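# Swing the coffee maker lid fully open, then let go

## Task

Raise the coffee maker's lid until it is completely open, and finish with neither robot hand nor arm touching the coffee maker.

## Robot and tools

Robot: two arms, left_arm and right_arm, in a physics simulation. Each arm ends in a five-finger hand: right_arm has a right hand and left_arm a mirrored left hand. Base positions in the scene frame: left_arm (-0.041, +0.253, +0.003) m, right_arm (+0.011, -0.321, +0.047) m, both turned only slightly about z. A camera stand sits behind the arms. Loose objects can get a brief nudge now and then. There are reference pages (FIVE-FINGER LEFT HAND page 1, page 2), shown by show_instructions.

Frames. Scene frame: origin at table-top height, halfway between the nominal bases; +z up, +x forward over the table, +y toward left_arm. Fixed cameras and the table use this frame. All hand poses, velocities, targets and result positions for an arm are in that arm's own base frame, and pose offsets run along that arm's base axes, with rotation about the current Hand target position. The hand point is a spot 0.05 m in front of the palm and 0.15 m from the wrist face: its +z runs along the straight fingers (which reach 0.06 to 0.07 m past it), +y comes out of the palm, and +x crosses the palm away from the thumb on the right hand (toward the thumb on the left hand). A bracket on the little-finger side of the wrist can collide with things.

A row is 28 numbers, each in [-1, 1], always for both arms: left_arm dx, dy, dz, rx, ry, rz; then left hand little, ring, middle, index, thumb_bend, thumb_turn, force_limit, speed; then the same fourteen for right_arm. The six pose numbers are an offset (not an absolute pose) from that arm's Hand target as it stood when the action or move began; 1.0 equals 0.6 m for dx, dy, dz and 180 degrees for rx, ry, rz, which form one rotation vector. Sending all six pose zeros asks for the current Hand target again. Finger motor numbers are absolute positions: +1 straight/open, -1 curled; thumb_bend -1 fully bent; thumb_turn +1 beside the palm, -1 across in front of it. force_limit maps -1 to about 0 N and +1 to 10 N (15 N for the two thumb motors); speed grows from nearly zero at -1 to full at +0.48 and stays full above that. For a gentle grip close with speed at -0.94 or lower. No hand number means 'unchanged': to keep a hand as it is, resend the eight numbers of the last row actually run for it; if none was run yet, send its hand_measured values plus hand_force_limit and hand_speed.

Tools.
execute_actions(actions, cameras): actions is a list of actions; each action is a list of up to 15 rows, one per 1/30 s step, and a short table keeps its last row until step 15. Every row in an action counts from the same start pose. Images come back only for an empty actions list or when cameras names them (["all"] for all).
move(target, speed, blend, blocking, cameras): target is one 28-number row or a list of up to 15 rows, every one an offset from the same starting Hand targets. speed is top path speed in m/s, 0.002 to 4.3, default 0.25 (turning up to twice that in rad/s); one value or one per target. blend, in metres, rounds corners of a list; 0 stops at each. blocking=false returns after about 0.5 s while motion continues. Paths are straight, end together, take at least 0.5 s, and are cut off at 10 s. They do not avoid obstacles or the other arm.
wait(seconds 0 to 10), stop() to brake a running move, zoom_image(camera, region [x0, y0, x1, y1] in pixels, at most 504 by 504) on a camera from the newest images, finished_scene(scene 1) which ends the scene for good.
Cameras: cam_head_left, cam_head_right, cam_high, cam_low (504x504), cam_left_wrist, cam_right_wrist (672x504 fisheye).

Results list per arm end_effector_position (m) and end_effector_quat_wxyz in base frame, Hand target, joint positions, velocities and torques, and hand_measured, hand_stopped_by (moving, target, force, stalled, fault) and hand_load_n, all six in motor order. A move adds a 'move:' line: done, off_target, moving, held or fault, plus limits=paced (pose clipped) or limits=held (steps withheld). done means at rest within 10 mm and 2 degrees; neither done nor off_target tells you about contact. hand_load_n near 0 after grasping means the grip was lost.

Behaviour to expect: the arms are loose and sag, often resting 1 to 3 cm (sometimes 5 cm) below the command; resend the shortfall as a fresh offset. Each control step limits commanded orientation to within 40 degrees of the measured one. A blocked arm keeps pushing until commanded back past its hand point. Joint limits (rad): waist -2.880 to 2.880, shoulder 0.000 to 3.142, elbow 0.000 to 3.019, wrist pitch -1.693 to 1.571, wrist yaw -1.571 to 1.571, wrist roll -2.094 to 2.094.

Avoid: fast contact with the coffee maker or table, pushing hard on the lid or letting it slam, knocking anything off the work area, any arm-to-arm contact or one hand gripping the other, paths that pass near an arm's own base, and long stretched or straining holds (MOTOR HOT at 85 °C; at 100 °C the arm drops for 30 to 60 s). Finish only once the lid stays fully open and both hands are clear of the machine.

Each tool is called by a JSON object that holds its "fn" and its "kwargs".

Reference images:

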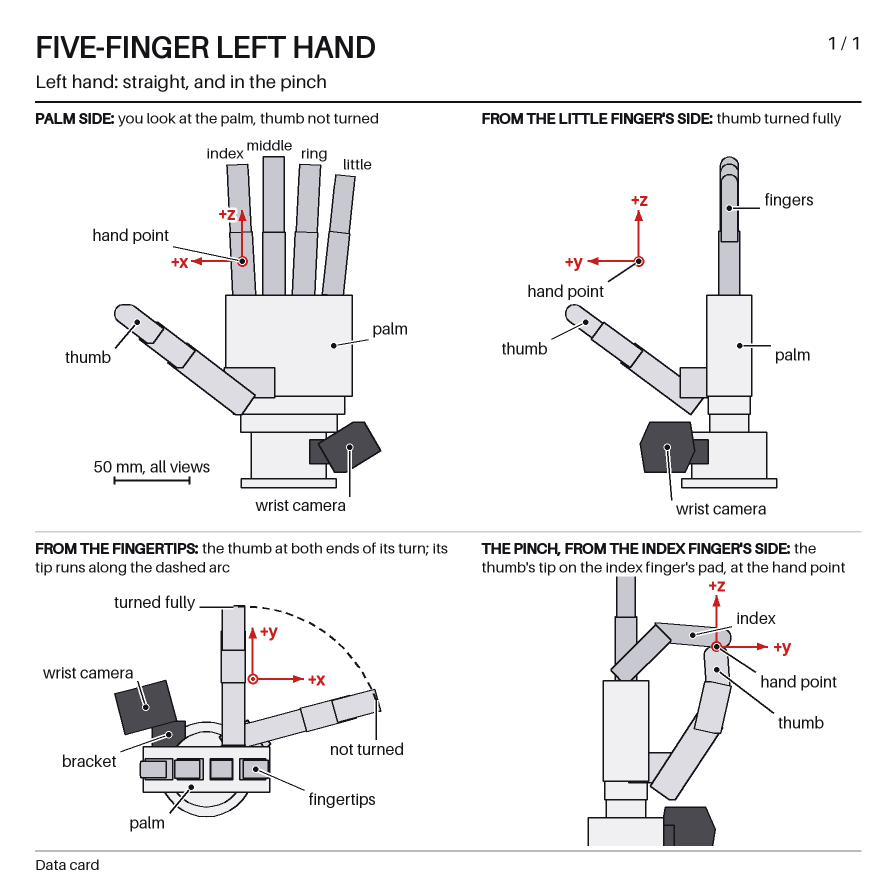

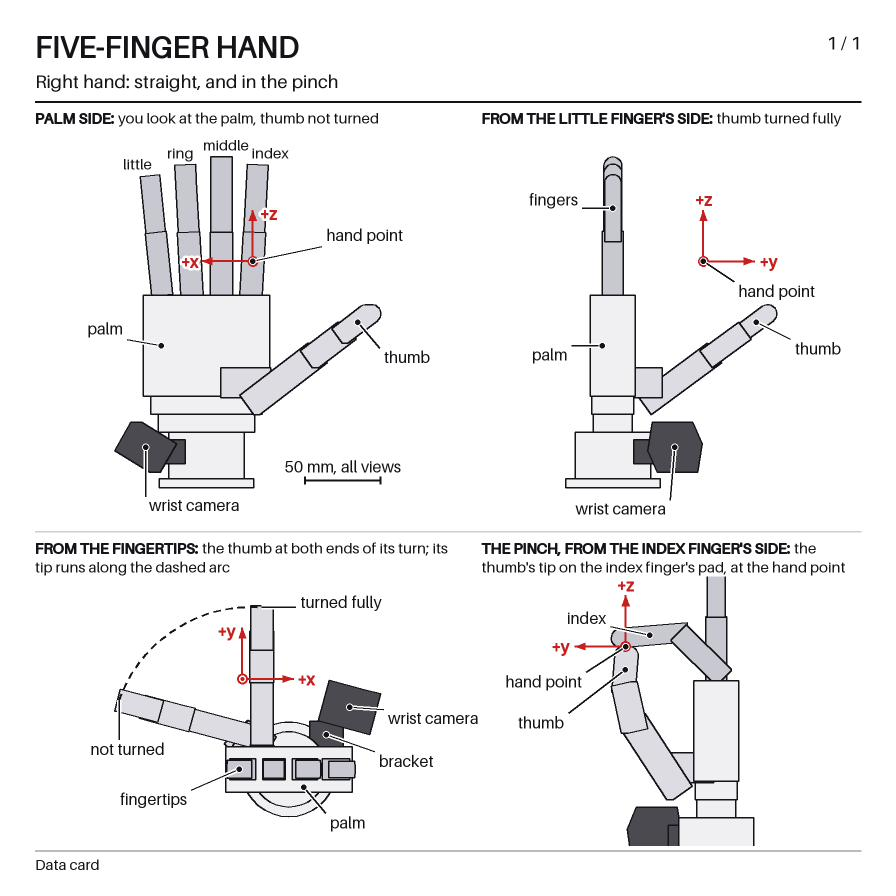

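## Session

{"fn": "execute_actions", "kwargs": {"actions": []}}

Scene clock: 0.00 s.
left_arm: end_effector_position=(+0.3260, +0.0321, +0.2375) hand_measured=(+1.000, +1.000, +1.000, +1.000, +1.000, +1.000) hand_load_n=(+0.0, +0.5, +0.0, +0.0, +0.0, +0.0) hand_stopped_by=(target, target, target, target, target, target) hand_force_limit=0.00 hand_speed=-0.80 end_effector_quat_wxyz=(+0.739, -0.049, +0.670, +0.048) | right_arm: end_effector_position=(+0.0143, +0.1464, +0.1357) hand_measured=(+1.000, +1.000, +1.000, +1.000, +1.000, +1.000) hand_load_n=(+0.0, +0.0, +0.0, +0.0, +0.0, +0.5) hand_stopped_by=(target, target, target, target, target, target) hand_force_limit=0.00 hand_speed=-0.80 end_effector_quat_wxyz=(+0.014, +0.698, +0.690, -0.191)
Joint positions: left_arm=[-0.367 0.462 0.146 0.428 -0.502 1.617] | right_arm=[1.558 1.035 0.773 -1.609 -0.247 -1.609]
Joint velocities: within noise
Joint torques (N m): no reading
Motor temperatures (°C): left_arm=[31 35 34 35 35 34] | right_arm=[37 32 33 37 32 33]
Heat: left arm: hottest shoulder 35 °C; right arm: hottest waist 37 °C.
Hand target: left_arm +0.3305, +0.0309, +0.2592; +0.752, -0.054, +0.656, +0.043 | right_arm +0.0129, +0.1545, +0.1439; +0.004, +0.698, +0.692, -0.183

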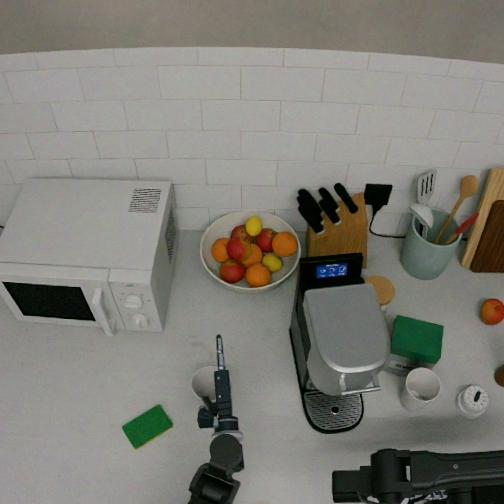

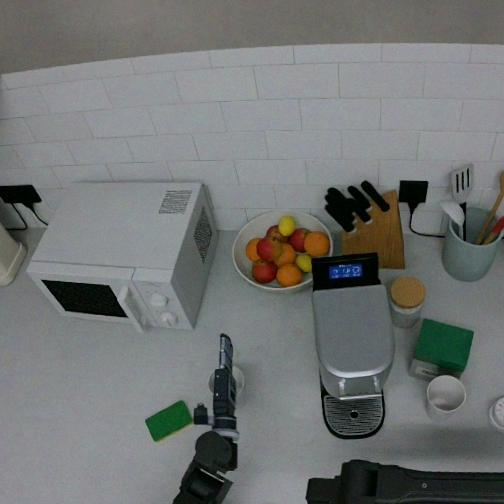

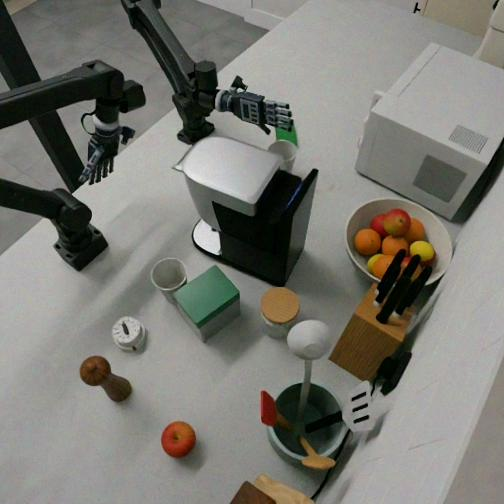

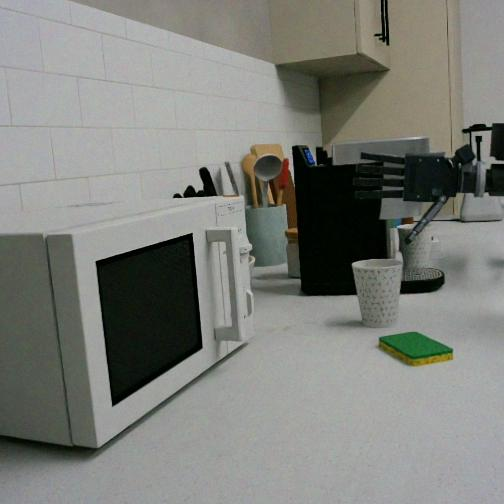

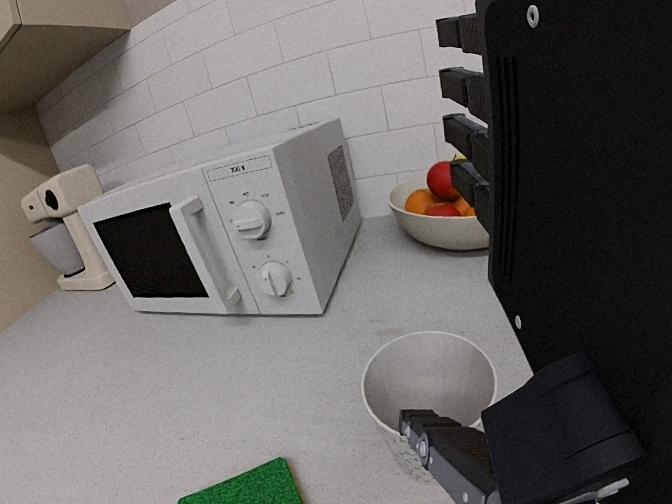

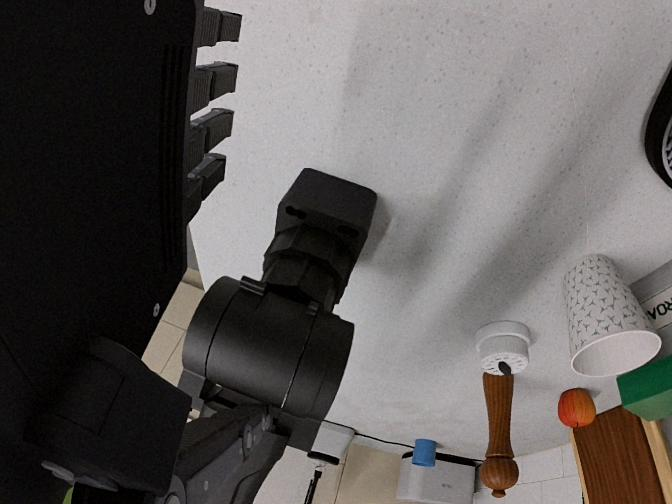

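{"fn": "zoom_image", "kwargs": {"camera": "cam_head_left", "region": [270, 230, 420, 440]}}

{"fn": "zoom_image", "kwargs": {"camera": "cam_high", "region": [150, 60, 350, 300]}}

{"fn": "zoom_image", "kwargs": {"camera": "cam_low", "region": [280, 110, 504, 310]}}

{"fn": "zoom_image", "kwargs": {"camera": "cam_head_right", "region": [290, 240, 430, 450]}}

Scaled by 2.400.

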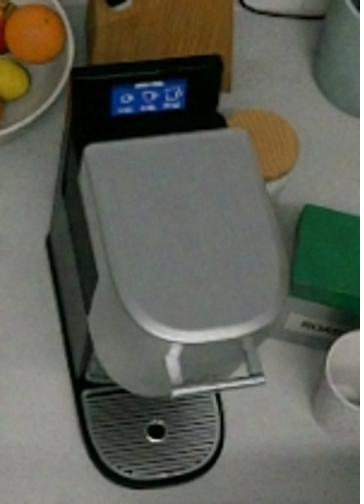

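Scaled by 2.100.

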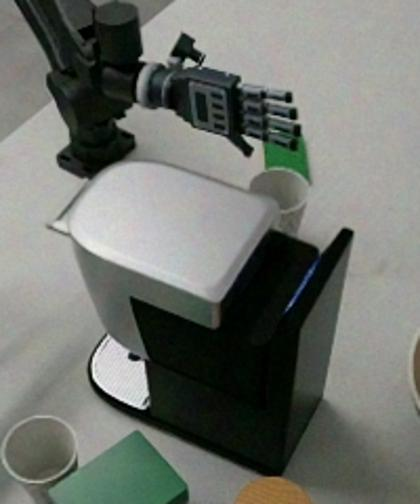

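Scaled by 2.250.

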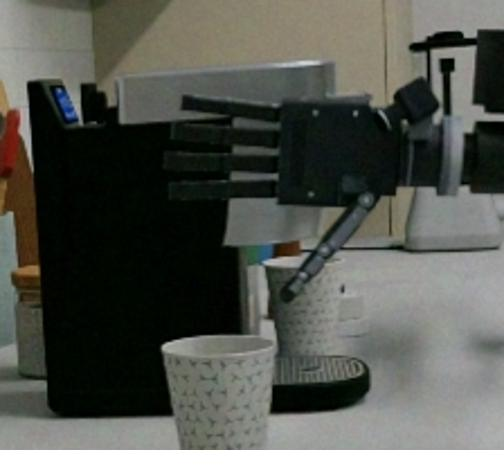

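Scaled by 2.400.

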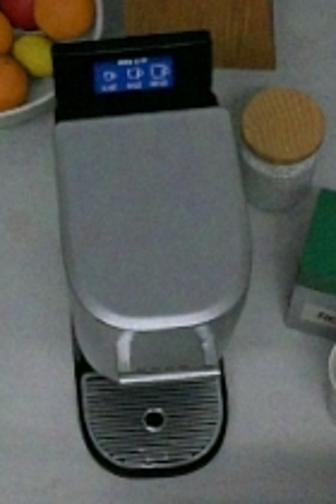

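{"fn": "zoom_image", "kwargs": {"camera": "cam_high", "region": [160, 120, 240, 200]}}

{"fn": "zoom_image", "kwargs": {"camera": "cam_head_right", "region": [310, 350, 410, 450]}}

{"fn": "zoom_image", "kwargs": {"camera": "cam_low", "region": [370, 110, 500, 240]}}

Scaled by 6.300.

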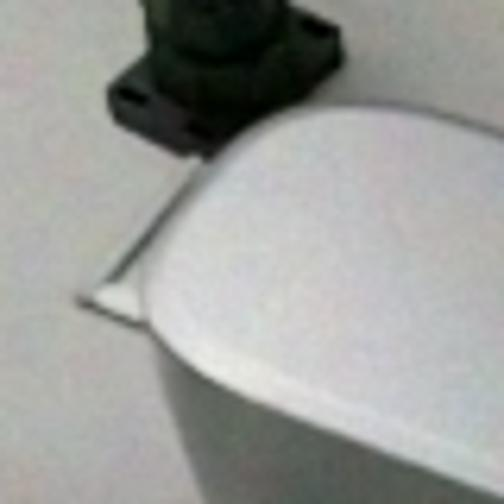

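Scaled by 5.040.

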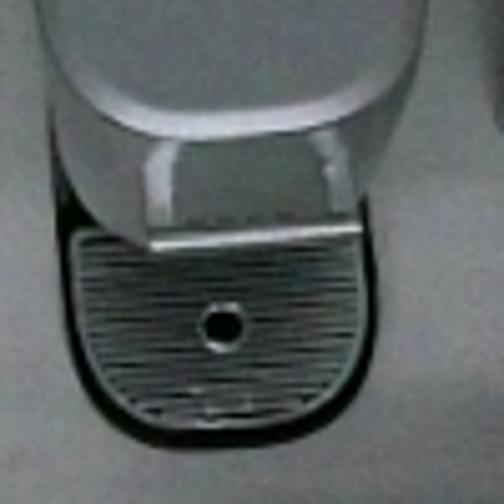

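Scaled by 3.877.

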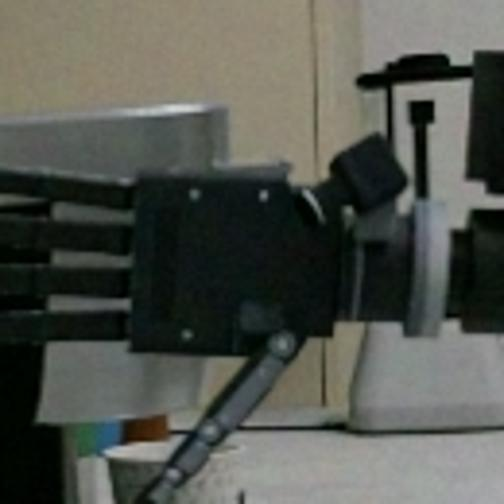

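{"fn": "move", "kwargs": {"target": [0,0,0,0,0,0,1,1,1,1,1,1,0,-0.8,0.2285,0.1925,0.1602,0.5538,-0.2203,-0.1796,1,1,1,1,1,1,0,-0.8], "speed": 0.3, "cameras": ["cam_head_left", "cam_head_right", "cam_high", "cam_low"]}}

Scene clock: 408.80 s.
left_arm: end_effector_position=(+0.3260, +0.0321, +0.2375) hand_measured=(+1.000, +1.000, +1.000, +1.000, +1.000, +1.000) hand_load_n=(+0.0, +0.0, +0.0, +0.5, +0.0, +0.0) hand_stopped_by=(target, target, target, target, target, target) hand_force_limit=0.00 hand_speed=-0.80 end_effector_quat_wxyz=(+0.739, -0.049, +0.670, +0.048) | right_arm: end_effector_position=(+0.1446, +0.2693, +0.2317) hand_measured=(+1.000, +1.000, +1.000, +1.000, +1.000, +1.000) hand_load_n=(+0.0, +0.0, +0.0, +0.0, +0.0, +0.0) hand_stopped_by=(target, target, target, target, target, target) hand_force_limit=0.00 hand_speed=-0.80 end_effector_quat_wxyz=(-0.357, +0.616, +0.362, +0.602)
Joint positions: left_arm=[-0.367 0.462 0.146 0.428 -0.502 1.617] | right_arm=[1.587 0.263 0.195 0.044 0.521 -1.555]
Joint torques (N m): left_arm=[-0.44 1.9 13.55 1.83 -0.03 -0.01] | right_arm=[-2.32 4.07 9.05 3.36 -0.15 -0.12]
Motor temperatures (°C): left_arm=[30 33 58 33 33 30] | right_arm=[35 30 42 33 30 33]
Heat: left arm: hottest elbow 58 °C; right arm: hottest elbow 42 °C.
Hand target: left_arm +0.3305, +0.0309, +0.2592; +0.752, -0.054, +0.656, +0.043 | right_arm +0.1500, +0.2700, +0.2401; -0.354, +0.612, +0.354, +0.612
Off the commanded pose: left_arm 0.022 m, 2 deg | right_arm 0.010 m, 2 deg.
move: off_target (left_arm)
Images, in order (width x height): cam_head_left 504x504, cam_head_right 504x504, cam_high 504x504, cam_low 504x504.

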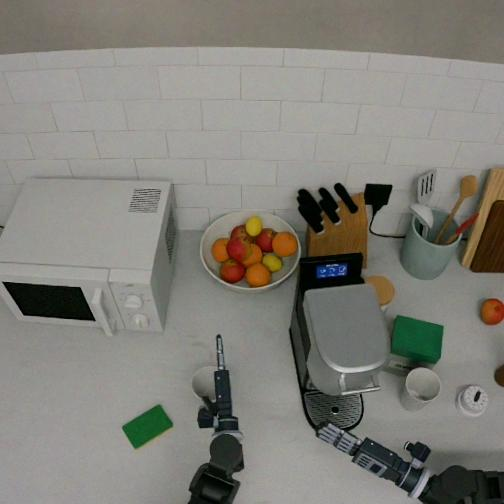

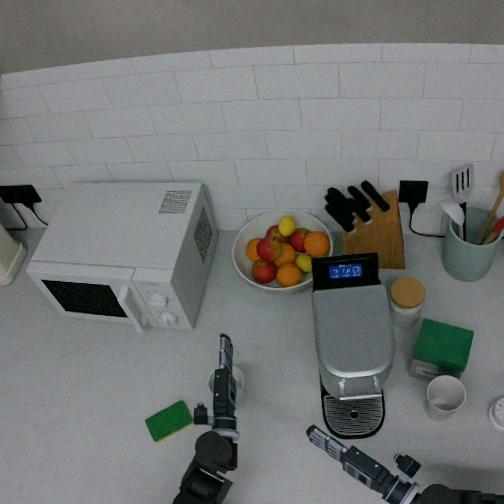

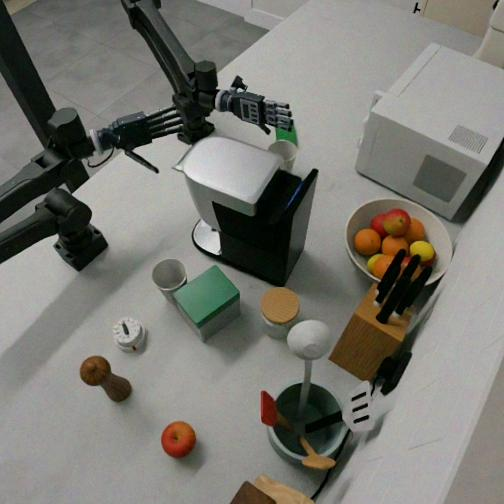

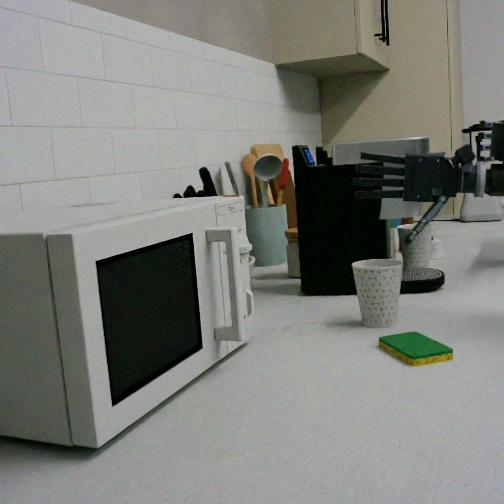

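{"fn": "execute_actions", "kwargs": {"actions": [[[0,0,0,0,0,0,1,1,1,1,1,1,0,-0.8,0,0,0,0.083,0.144,0,1,1,1,1,1,1,0,-0.8]]]}}

Scene clock: 421.30 s.
left_arm: end_effector_position=(+0.3260, +0.0321, +0.2375) hand_measured=(+1.000, +1.000, +1.000, +1.000, +1.000, +1.000) hand_load_n=(+0.0, +0.0, +0.0, +0.0, +0.0, +0.0) hand_stopped_by=(target, target, target, target, target, target) hand_force_limit=0.00 hand_speed=-0.80 end_effector_quat_wxyz=(+0.739, -0.049, +0.670, +0.048) | right_arm: end_effector_position=(+0.1486, +0.2670, +0.2043) hand_measured=(+1.000, +1.000, +1.000, +1.000, +1.000, +1.000) hand_load_n=(+0.0, +0.0, +0.0, +0.0, +0.0, +0.0) hand_stopped_by=(target, target, target, target, target, target) hand_force_limit=0.00 hand_speed=-0.80 end_effector_quat_wxyz=(-0.477, +0.694, +0.201, +0.500)
Joint positions: left_arm=[-0.367 0.462 0.146 0.428 -0.502 1.617] | right_arm=[1.424 0.217 0.2 -0.031 0.38 -1.073]
Joint torques (N m): left_arm=[-0.44 1.96 13.55 1.81 -0.03 -0.01] | right_arm=[-2.2 2.61 12.96 1.77 -0.18 0.15]
Motor temperatures (°C): left_arm=[30 33 58 33 33 30] | right_arm=[35 30 43 33 30 33]
Heat: left arm: hottest elbow 58 °C; right arm: hottest elbow 43 °C.
Hand target: left_arm +0.3305, +0.0309, +0.2592; +0.752, -0.054, +0.656, +0.043 | right_arm +0.1500, +0.2700, +0.2401; -0.500, +0.683, +0.184, +0.500
Off the commanded pose: left_arm 0.022 m, 2 deg | right_arm 0.036 m, 4 deg.
Step readings (end_effector_position of left_arm | right_arm):
0: (+0.3260, +0.0321, +0.2375) | (+0.1446, +0.2693, +0.2317)
1: (+0.3260, +0.0321, +0.2375) | (+0.1450, +0.2691, +0.2316)
2: (+0.3260, +0.0321, +0.2375) | (+0.1448, +0.2694, +0.2303)
4: (+0.3260, +0.0321, +0.2375) | (+0.1443, +0.2708, +0.2258)
8: (+0.3260, +0.0321, +0.2375) | (+0.1485, +0.2689, +0.2200)
15: (+0.3260, +0.0321, +0.2375) | (+0.1494, +0.2671, +0.2090)

{"fn": "move", "kwargs": {"target": [0,0,0,0,0,0,1,1,1,1,1,1,0,-0.8,-0.115,0.1183,-0.1,0.179,0.2813,-0.0257,1,1,1,1,1,1,0,-0.8], "speed": 0.35, "cameras": ["cam_head_left", "cam_head_right", "cam_high", "cam_right_wrist"]}}

Scene clock: 461.20 s.
left_arm: end_effector_position=(+0.3260, +0.0321, +0.2375) hand_measured=(+1.000, +1.000, +1.000, +1.000, +1.000, +1.000) hand_load_n=(+0.0, +0.0, +0.0, +0.0, +0.0, +0.0) hand_stopped_by=(target, target, target, target, target, target) hand_force_limit=0.00 hand_speed=-0.80 end_effector_quat_wxyz=(+0.739, -0.049, +0.670, +0.048) | right_arm: end_effector_position=(+0.0865, +0.3350, +0.1718) hand_measured=(+1.000, +1.000, +1.000, +1.000, +1.000, +1.000) hand_load_n=(+0.0, -0.5, +0.0, +0.0, +0.0, +0.0) hand_stopped_by=(target, target, target, target, target, target) hand_force_limit=0.00 hand_speed=-0.80 end_effector_quat_wxyz=(+0.662, -0.684, +0.208, -0.225)
Joint positions: left_arm=[-0.367 0.462 0.146 0.428 -0.502 1.617] | right_arm=[1.588 0.553 0.155 0.371 0.639 -0.017]
Joint torques (N m): left_arm=[-0.56 1.85 13.53 1.84 -0.03 0] | right_arm=[-0.09 2.61 8.43 3.3 0.02 0.19]
Motor temperatures (°C): left_arm=[30 33 58 33 32 29] | right_arm=[35 30 47 32 30 33]
Heat: left arm: hottest elbow 58 °C; right arm: hottest elbow 47 °C.
Hand target: left_arm +0.3305, +0.0309, +0.2592; +0.752, -0.054, +0.656, +0.043 | right_arm +0.0810, +0.3410, +0.1801; +0.674, -0.675, +0.212, -0.213
Off the commanded pose: left_arm 0.022 m, 2 deg | right_arm 0.012 m, 2 deg.
move: off_target (left_arm, right_arm)
camera_calibration:
cam_right_wrist: T_world_to_cam=[[0.191496, -0.232702, -0.953509, 0.222023], [-0.979991, 0.00840789, -0.198866, 0.110376], [0.0542936, 0.972512, -0.226435, -0.175613], [0, 0, 0, 1]] pos_world=[0.0751859, 0.221523, 0.193886]
Images, in order (width x height): cam_head_left 504x504, cam_head_right 504x504, cam_high 504x504, cam_right_wrist 672x504.

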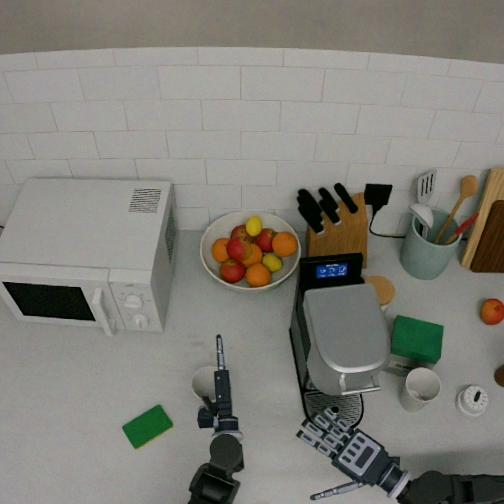

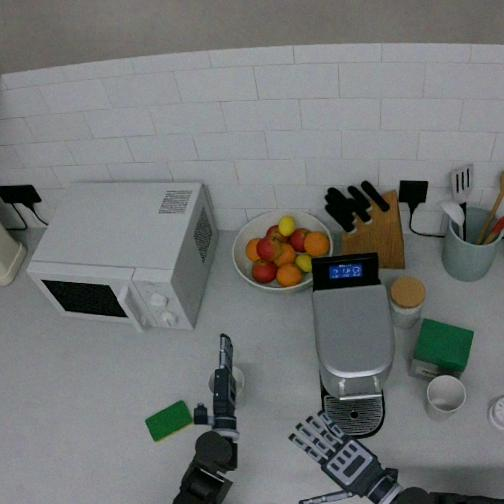

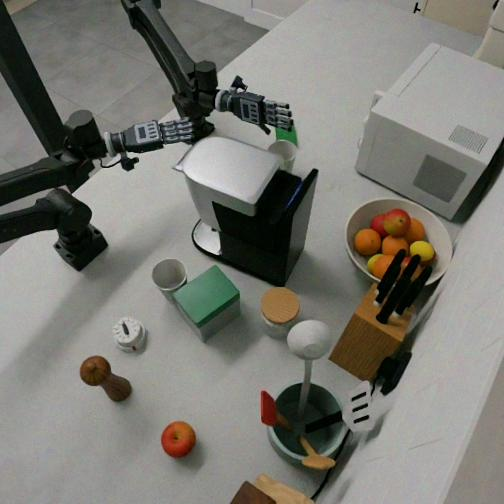

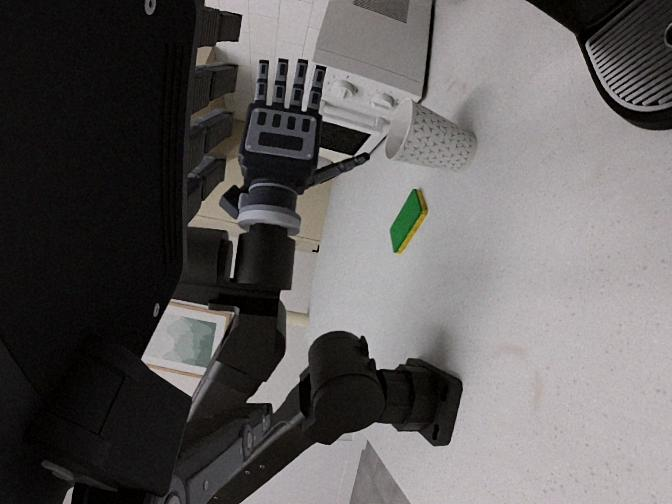

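{"fn": "zoom_image", "kwargs": {"camera": "cam_head_left", "region": [280, 370, 400, 490]}}

{"fn": "zoom_image", "kwargs": {"camera": "cam_high", "region": [90, 90, 250, 210]}}

Scaled by 4.200.

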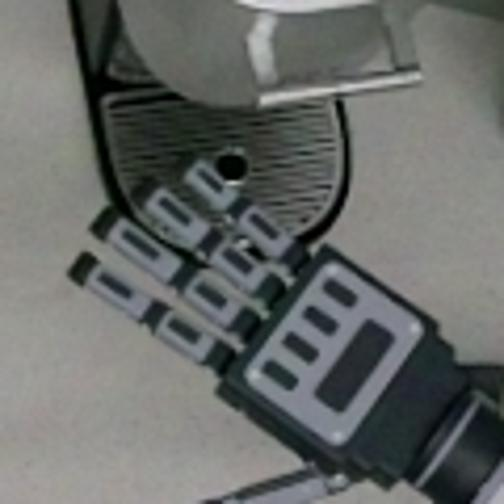

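Scaled by 3.150.

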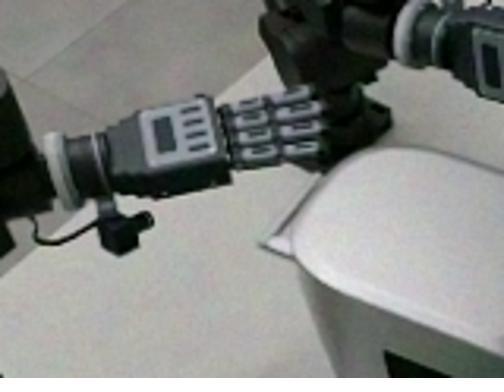

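{"fn": "move", "kwargs": {"target": [[0,0,0,0,0,0,1,1,1,1,1,1,0,-0.8,0,0,-0.0468,0,0,0,1,1,1,1,1,1,0,-0.8],[0,0,0,0,0,0,1,1,1,1,1,1,0,-0.8,0.1305,-0.1145,-0.0468,0,0,-0.1667,1,1,1,1,1,1,0,-0.8]], "speed": 0.2, "blend": 0.01, "cameras": ["cam_head_left", "cam_head_right", "cam_high"]}}

{"fn": "zoom_image", "kwargs": {"camera": "cam_head_left", "region": [280, 350, 400, 470]}}

{"fn": "zoom_image", "kwargs": {"camera": "cam_high", "region": [90, 90, 250, 210]}}

{"fn": "zoom_image", "kwargs": {"camera": "cam_head_right", "region": [290, 350, 410, 470]}}

Scene clock: 504.53 s.
left_arm: end_effector_position=(+0.3260, +0.0321, +0.2375) hand_measured=(+1.000, +1.000, +1.000, +1.000, +1.000, +1.000) hand_load_n=(+0.0, +0.0, +0.0, +0.0, +0.0, +0.0) hand_stopped_by=(target, target, target, target, target, target) hand_force_limit=0.00 hand_speed=-0.80 end_effector_quat_wxyz=(+0.739, -0.049, +0.670, +0.048) | right_arm: end_effector_position=(+0.1557, +0.2692, +0.1446) hand_measured=(+1.000, +1.000, +1.000, +1.000, +1.000, +1.000) hand_load_n=(+0.0, +0.0, +0.0, +0.0, +0.0, +0.0) hand_stopped_by=(target, target, target, target, target, target) hand_force_limit=0.00 hand_speed=-0.80 end_effector_quat_wxyz=(+0.589, -0.610, +0.365, -0.384)
Joint positions: left_arm=[-0.367 0.462 0.146 0.428 -0.502 1.617] | right_arm=[1.61 0.65 0.089 0.531 1.156 -0.012]
Joint torques (N m): left_arm=[-0.5 1.85 13.56 1.78 -0.03 -0.01] | right_arm=[-2.2 2.73 7.86 2.89 0.03 0.16]
Motor temperatures (°C): left_arm=[30 33 59 33 32 29] | right_arm=[34 30 45 33 29 33]
Heat: left arm: hottest elbow 59 °C; right arm: hottest elbow 45 °C.
Hand target: left_arm +0.3305, +0.0309, +0.2592; +0.752, -0.054, +0.656, +0.043 | right_arm +0.1593, +0.2723, +0.1520; +0.596, -0.597, +0.380, -0.381
Off the commanded pose: left_arm 0.022 m, 2 deg | right_arm 0.009 m, 2 deg.
move: off_target (left_arm)
Images, in order (width x height): cam_head_left 504x504, cam_head_right 504x504, cam_high 504x504.

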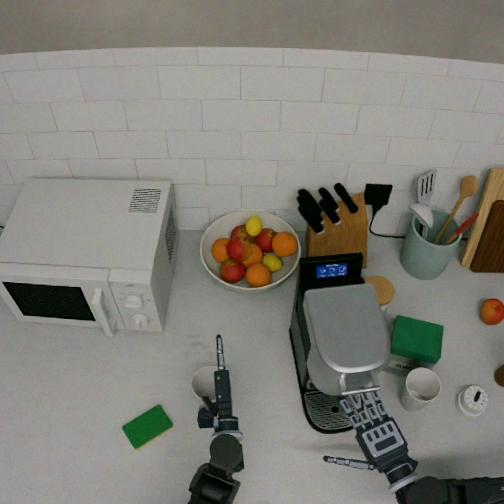

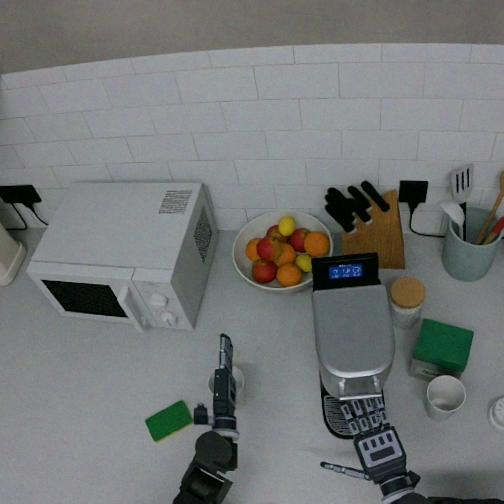

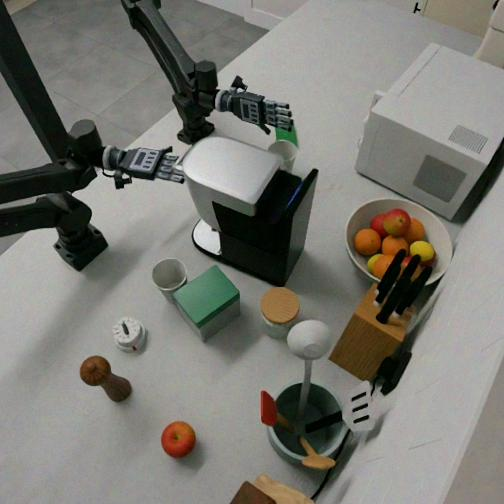

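Scaled by 4.200.

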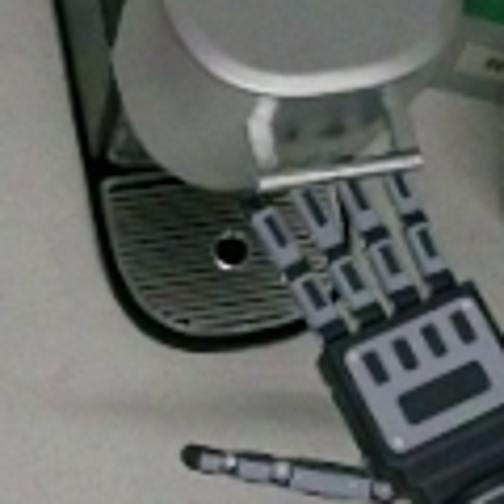

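Scaled by 3.150.

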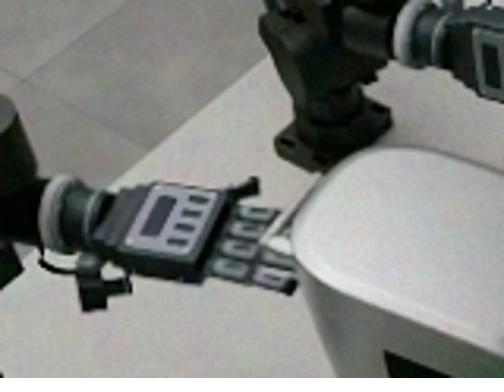

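Scaled by 4.200.

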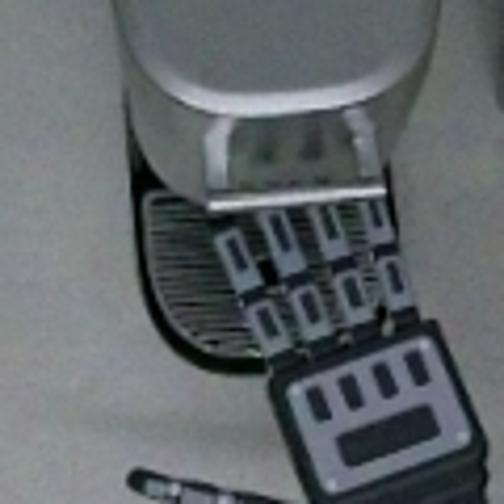

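{"fn": "move", "kwargs": {"target": [0,0,0,0,0,0,1,1,1,1,1,1,0,-0.8,0.005,0.001,0.1,0,0,0,1,1,1,1,1,1,0,-0.8], "speed": 0.1, "cameras": ["cam_head_left", "cam_head_right", "cam_high", "cam_low"]}}

{"fn": "zoom_image", "kwargs": {"camera": "cam_high", "region": [90, 60, 290, 210]}}

{"fn": "zoom_image", "kwargs": {"camera": "cam_head_right", "region": [290, 300, 440, 450]}}

Scene clock: 596.47 s.
left_arm: end_effector_position=(+0.3260, +0.0321, +0.2375) hand_measured=(+1.000, +1.000, +1.000, +1.000, +1.000, +1.000) hand_load_n=(+0.0, +0.0, +0.0, +0.0, +0.0, +0.0) hand_stopped_by=(target, target, target, target, target, target) hand_force_limit=0.00 hand_speed=-0.80 end_effector_quat_wxyz=(+0.739, -0.049, +0.670, +0.048) | right_arm: end_effector_position=(+0.1582, +0.2632, +0.1783) hand_measured=(+1.000, +1.000, +1.000, +1.000, +1.000, +1.000) hand_load_n=(-0.5, +0.0, +0.0, +0.0, +0.0, +0.0) hand_stopped_by=(target, target, target, target, target, target) hand_force_limit=0.00 hand_speed=-0.80 end_effector_quat_wxyz=(+0.578, -0.618, +0.360, -0.393)
Joint positions: left_arm=[-0.367 0.462 0.146 0.428 -0.502 1.617] | right_arm=[1.601 0.487 0.17 0.262 1.153 -0.02]
Joint torques (N m): left_arm=[-0.38 1.96 13.55 1.81 -0.04 -0.01] | right_arm=[-2.32 1.61 12.29 1.37 -0.15 0.17]
Motor temperatures (°C): left_arm=[30 33 60 33 32 29] | right_arm=[34 29 42 32 29 33]
Heat: left arm: hottest elbow 60 °C; right arm: hottest elbow 42 °C.
Hand target: left_arm +0.3305, +0.0309, +0.2592; +0.752, -0.054, +0.656, +0.043 | right_arm +0.1623, +0.2729, +0.2120; +0.596, -0.597, +0.380, -0.381
Off the commanded pose: left_arm 0.022 m, 2 deg | right_arm 0.035 m, 4 deg.
move: off_target (left_arm, right_arm)
Images, in order (width x height): cam_head_left 504x504, cam_head_right 504x504, cam_high 504x504, cam_low 504x504.

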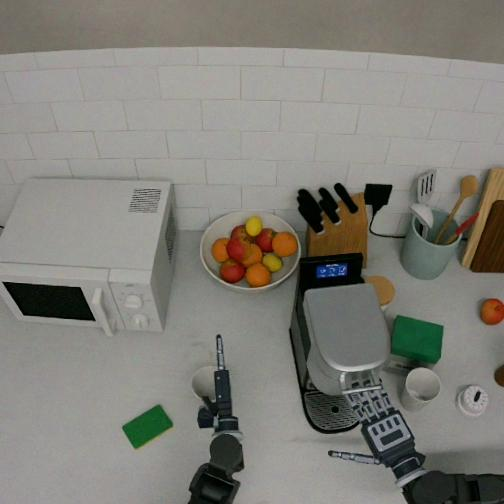

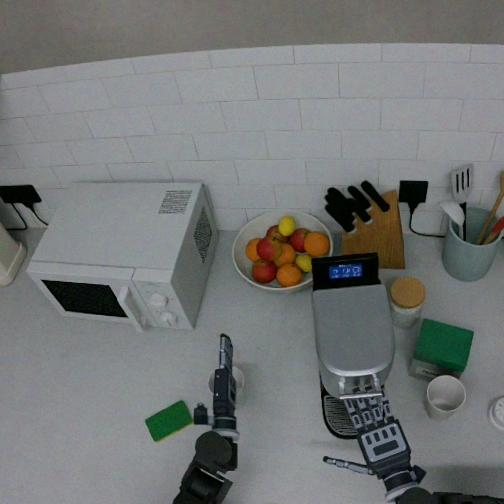

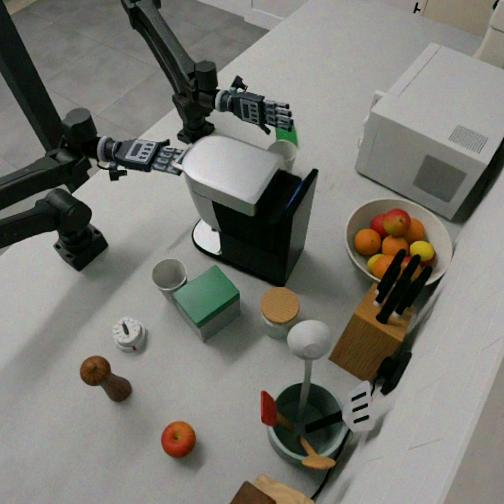

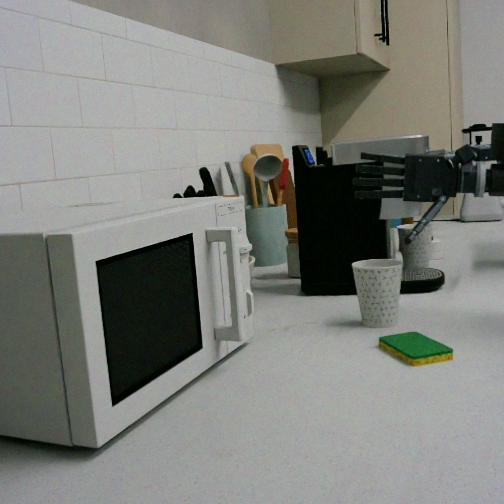

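Scaled by 2.520.

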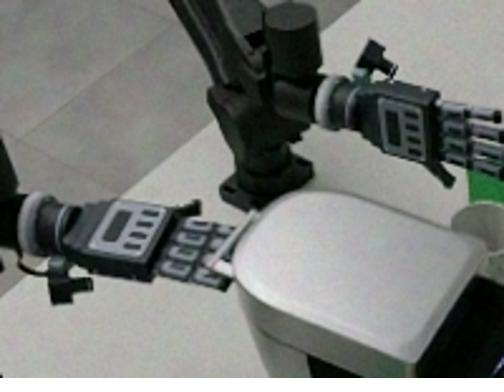

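Scaled by 3.360.

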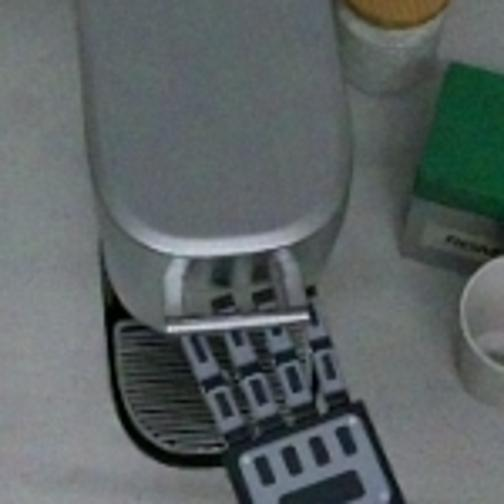

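{"fn": "move", "kwargs": {"target": [0,0,0,0,0,0,1,1,1,1,1,1,0,-0.8,0.008,0.001,0.1,0,0,0,1,1,1,1,1,1,0,-0.8], "speed": 0.1, "cameras": ["cam_head_right", "cam_high"]}}

{"fn": "zoom_image", "kwargs": {"camera": "cam_high", "region": [90, 60, 290, 210]}}

{"fn": "zoom_image", "kwargs": {"camera": "cam_head_right", "region": [290, 300, 440, 450]}}

Scene clock: 613.73 s.
left_arm: end_effector_position=(+0.3260, +0.0321, +0.2375) hand_measured=(+1.000, +1.000, +1.000, +1.000, +1.000, +1.000) hand_load_n=(+0.0, +0.0, +0.0, +0.0, +0.0, +0.0) hand_stopped_by=(target, target, target, target, target, target) hand_force_limit=0.00 hand_speed=-0.80 end_effector_quat_wxyz=(+0.739, -0.049, +0.670, +0.048) | right_arm: end_effector_position=(+0.1640, +0.2668, +0.2366) hand_measured=(+1.000, +1.000, +1.000, +1.000, +1.000, +1.000) hand_load_n=(-0.5, +0.0, -0.5, -0.5, +0.0, +0.0) hand_stopped_by=(target, target, target, target, target, target) hand_force_limit=0.00 hand_speed=-0.80 end_effector_quat_wxyz=(+0.578, -0.615, +0.365, -0.393)
Joint positions: left_arm=[-0.367 0.462 0.146 0.428 -0.502 1.617] | right_arm=[1.567 0.435 0.318 0.064 1.127 -0.013]
Joint torques (N m): left_arm=[-0.44 1.9 13.55 1.8 -0.03 -0.01] | right_arm=[-2.26 2.02 12.79 1.43 -0.22 0.16]
Motor temperatures (°C): left_arm=[30 33 60 33 32 29] | right_arm=[34 29 43 32 29 33]
Heat: left arm: hottest elbow 60 °C; right arm: hottest elbow 43 °C.
Hand target: left_arm +0.3305, +0.0309, +0.2592; +0.752, -0.054, +0.656, +0.043 | right_arm +0.1671, +0.2735, +0.2720; +0.596, -0.597, +0.380, -0.381
Off the commanded pose: left_arm 0.022 m, 2 deg | right_arm 0.036 m, 4 deg.
move: off_target (left_arm, right_arm)
Images, in order (width x height): cam_head_right 504x504, cam_high 504x504.

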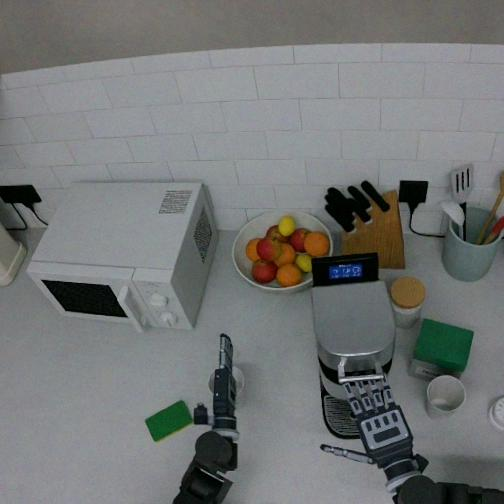

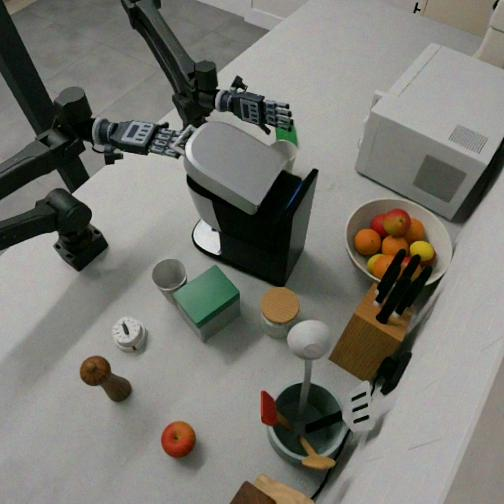

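Scaled by 2.520.

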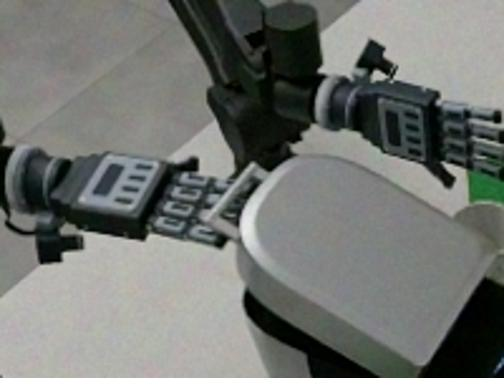

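Scaled by 3.360.

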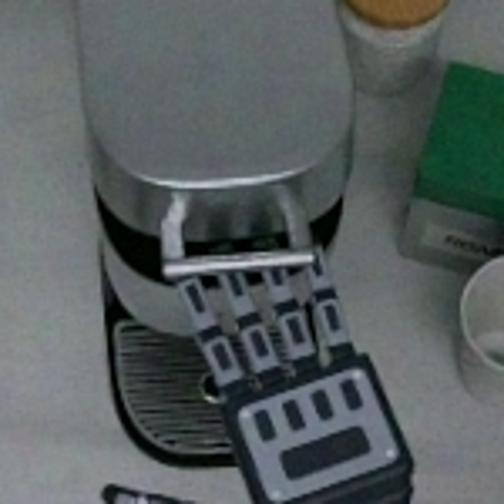

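{"fn": "move", "kwargs": {"target": [0,0,0,0,0,0,1,1,1,1,1,1,0,-0.8,0.0302,0.0141,0.02,-0.047,0.1007,0,1,1,1,1,1,1,0,-0.8], "speed": 0.1, "cameras": ["cam_head_right", "cam_high"]}}

{"fn": "zoom_image", "kwargs": {"camera": "cam_high", "region": [90, 60, 290, 210]}}

{"fn": "zoom_image", "kwargs": {"camera": "cam_head_right", "region": [290, 300, 440, 450]}}

Scene clock: 652.03 s.
left_arm: end_effector_position=(+0.3260, +0.0321, +0.2375) hand_measured=(+1.000, +1.000, +1.000, +1.000, +1.000, +1.000) hand_load_n=(+0.0, +0.0, +0.5, +0.0, +0.0, +0.0) hand_stopped_by=(target, target, target, target, target, target) hand_force_limit=0.00 hand_speed=-0.80 end_effector_quat_wxyz=(+0.739, -0.049, +0.670, +0.048) | right_arm: end_effector_position=(+0.1784, +0.2762, +0.2512) hand_measured=(+1.000, +1.000, +1.000, +1.000, +1.000, +1.000) hand_load_n=(-0.5, -0.5, +0.0, +0.0, +0.0, +0.0) hand_stopped_by=(target, target, target, target, target, target) hand_force_limit=0.00 hand_speed=-0.80 end_effector_quat_wxyz=(-0.466, +0.710, -0.424, +0.314)
Joint positions: left_arm=[-0.367 0.462 0.146 0.428 -0.502 1.617] | right_arm=[1.322 0.594 0.649 -0.614 0.8 0.367]
Joint torques (N m): left_arm=[-0.44 1.96 13.55 1.84 -0.03 -0.01] | right_arm=[-2.37 1.61 12.82 1.51 0.09 0.19]
Motor temperatures (°C): left_arm=[30 33 61 33 32 29] | right_arm=[34 29 51 32 29 32]
Heat: left arm: hottest elbow 61 °C; right arm: hottest elbow 51 °C.
Hand target: left_arm +0.3305, +0.0309, +0.2592; +0.752, -0.054, +0.656, +0.043 | right_arm +0.1852, +0.2820, +0.2840; -0.483, +0.691, -0.440, +0.309
Off the commanded pose: left_arm 0.022 m, 2 deg | right_arm 0.034 m, 4 deg.
move: off_target (left_arm, right_arm)
Images, in order (width x height): cam_head_right 504x504, cam_high 504x504.

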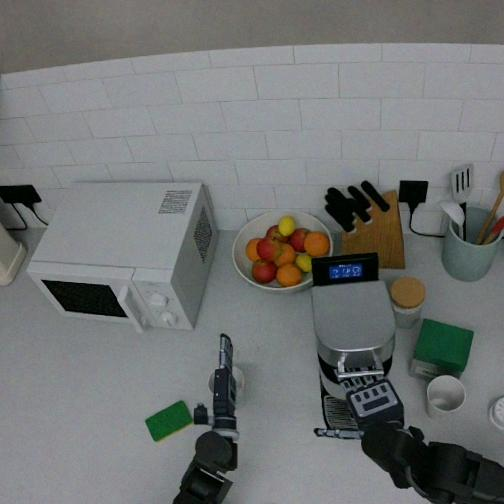

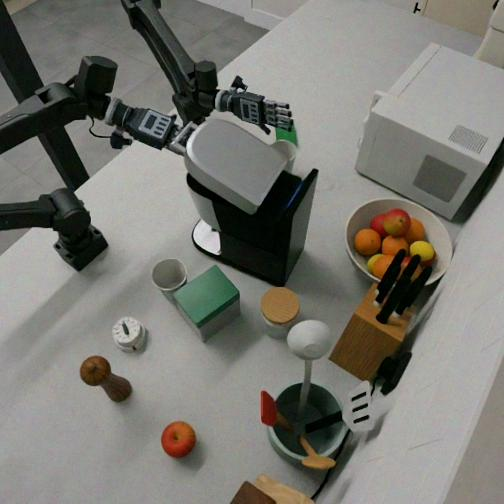

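Scaled by 2.520.

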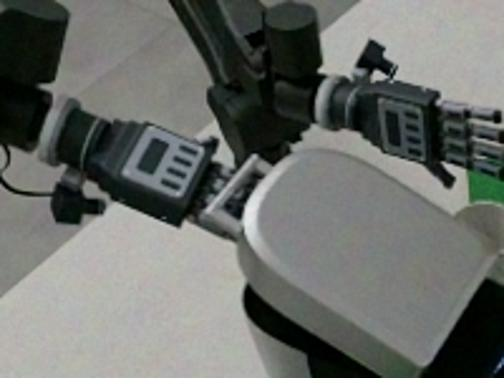

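Scaled by 3.360.

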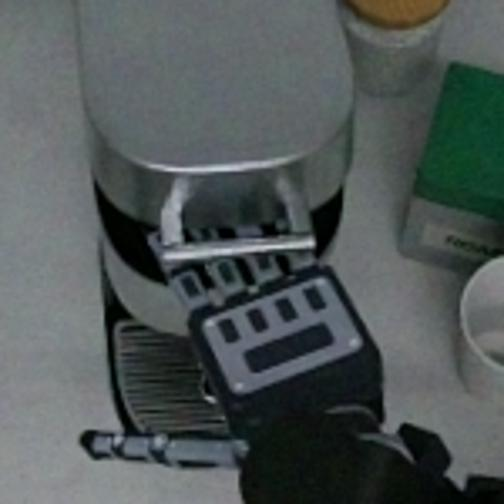

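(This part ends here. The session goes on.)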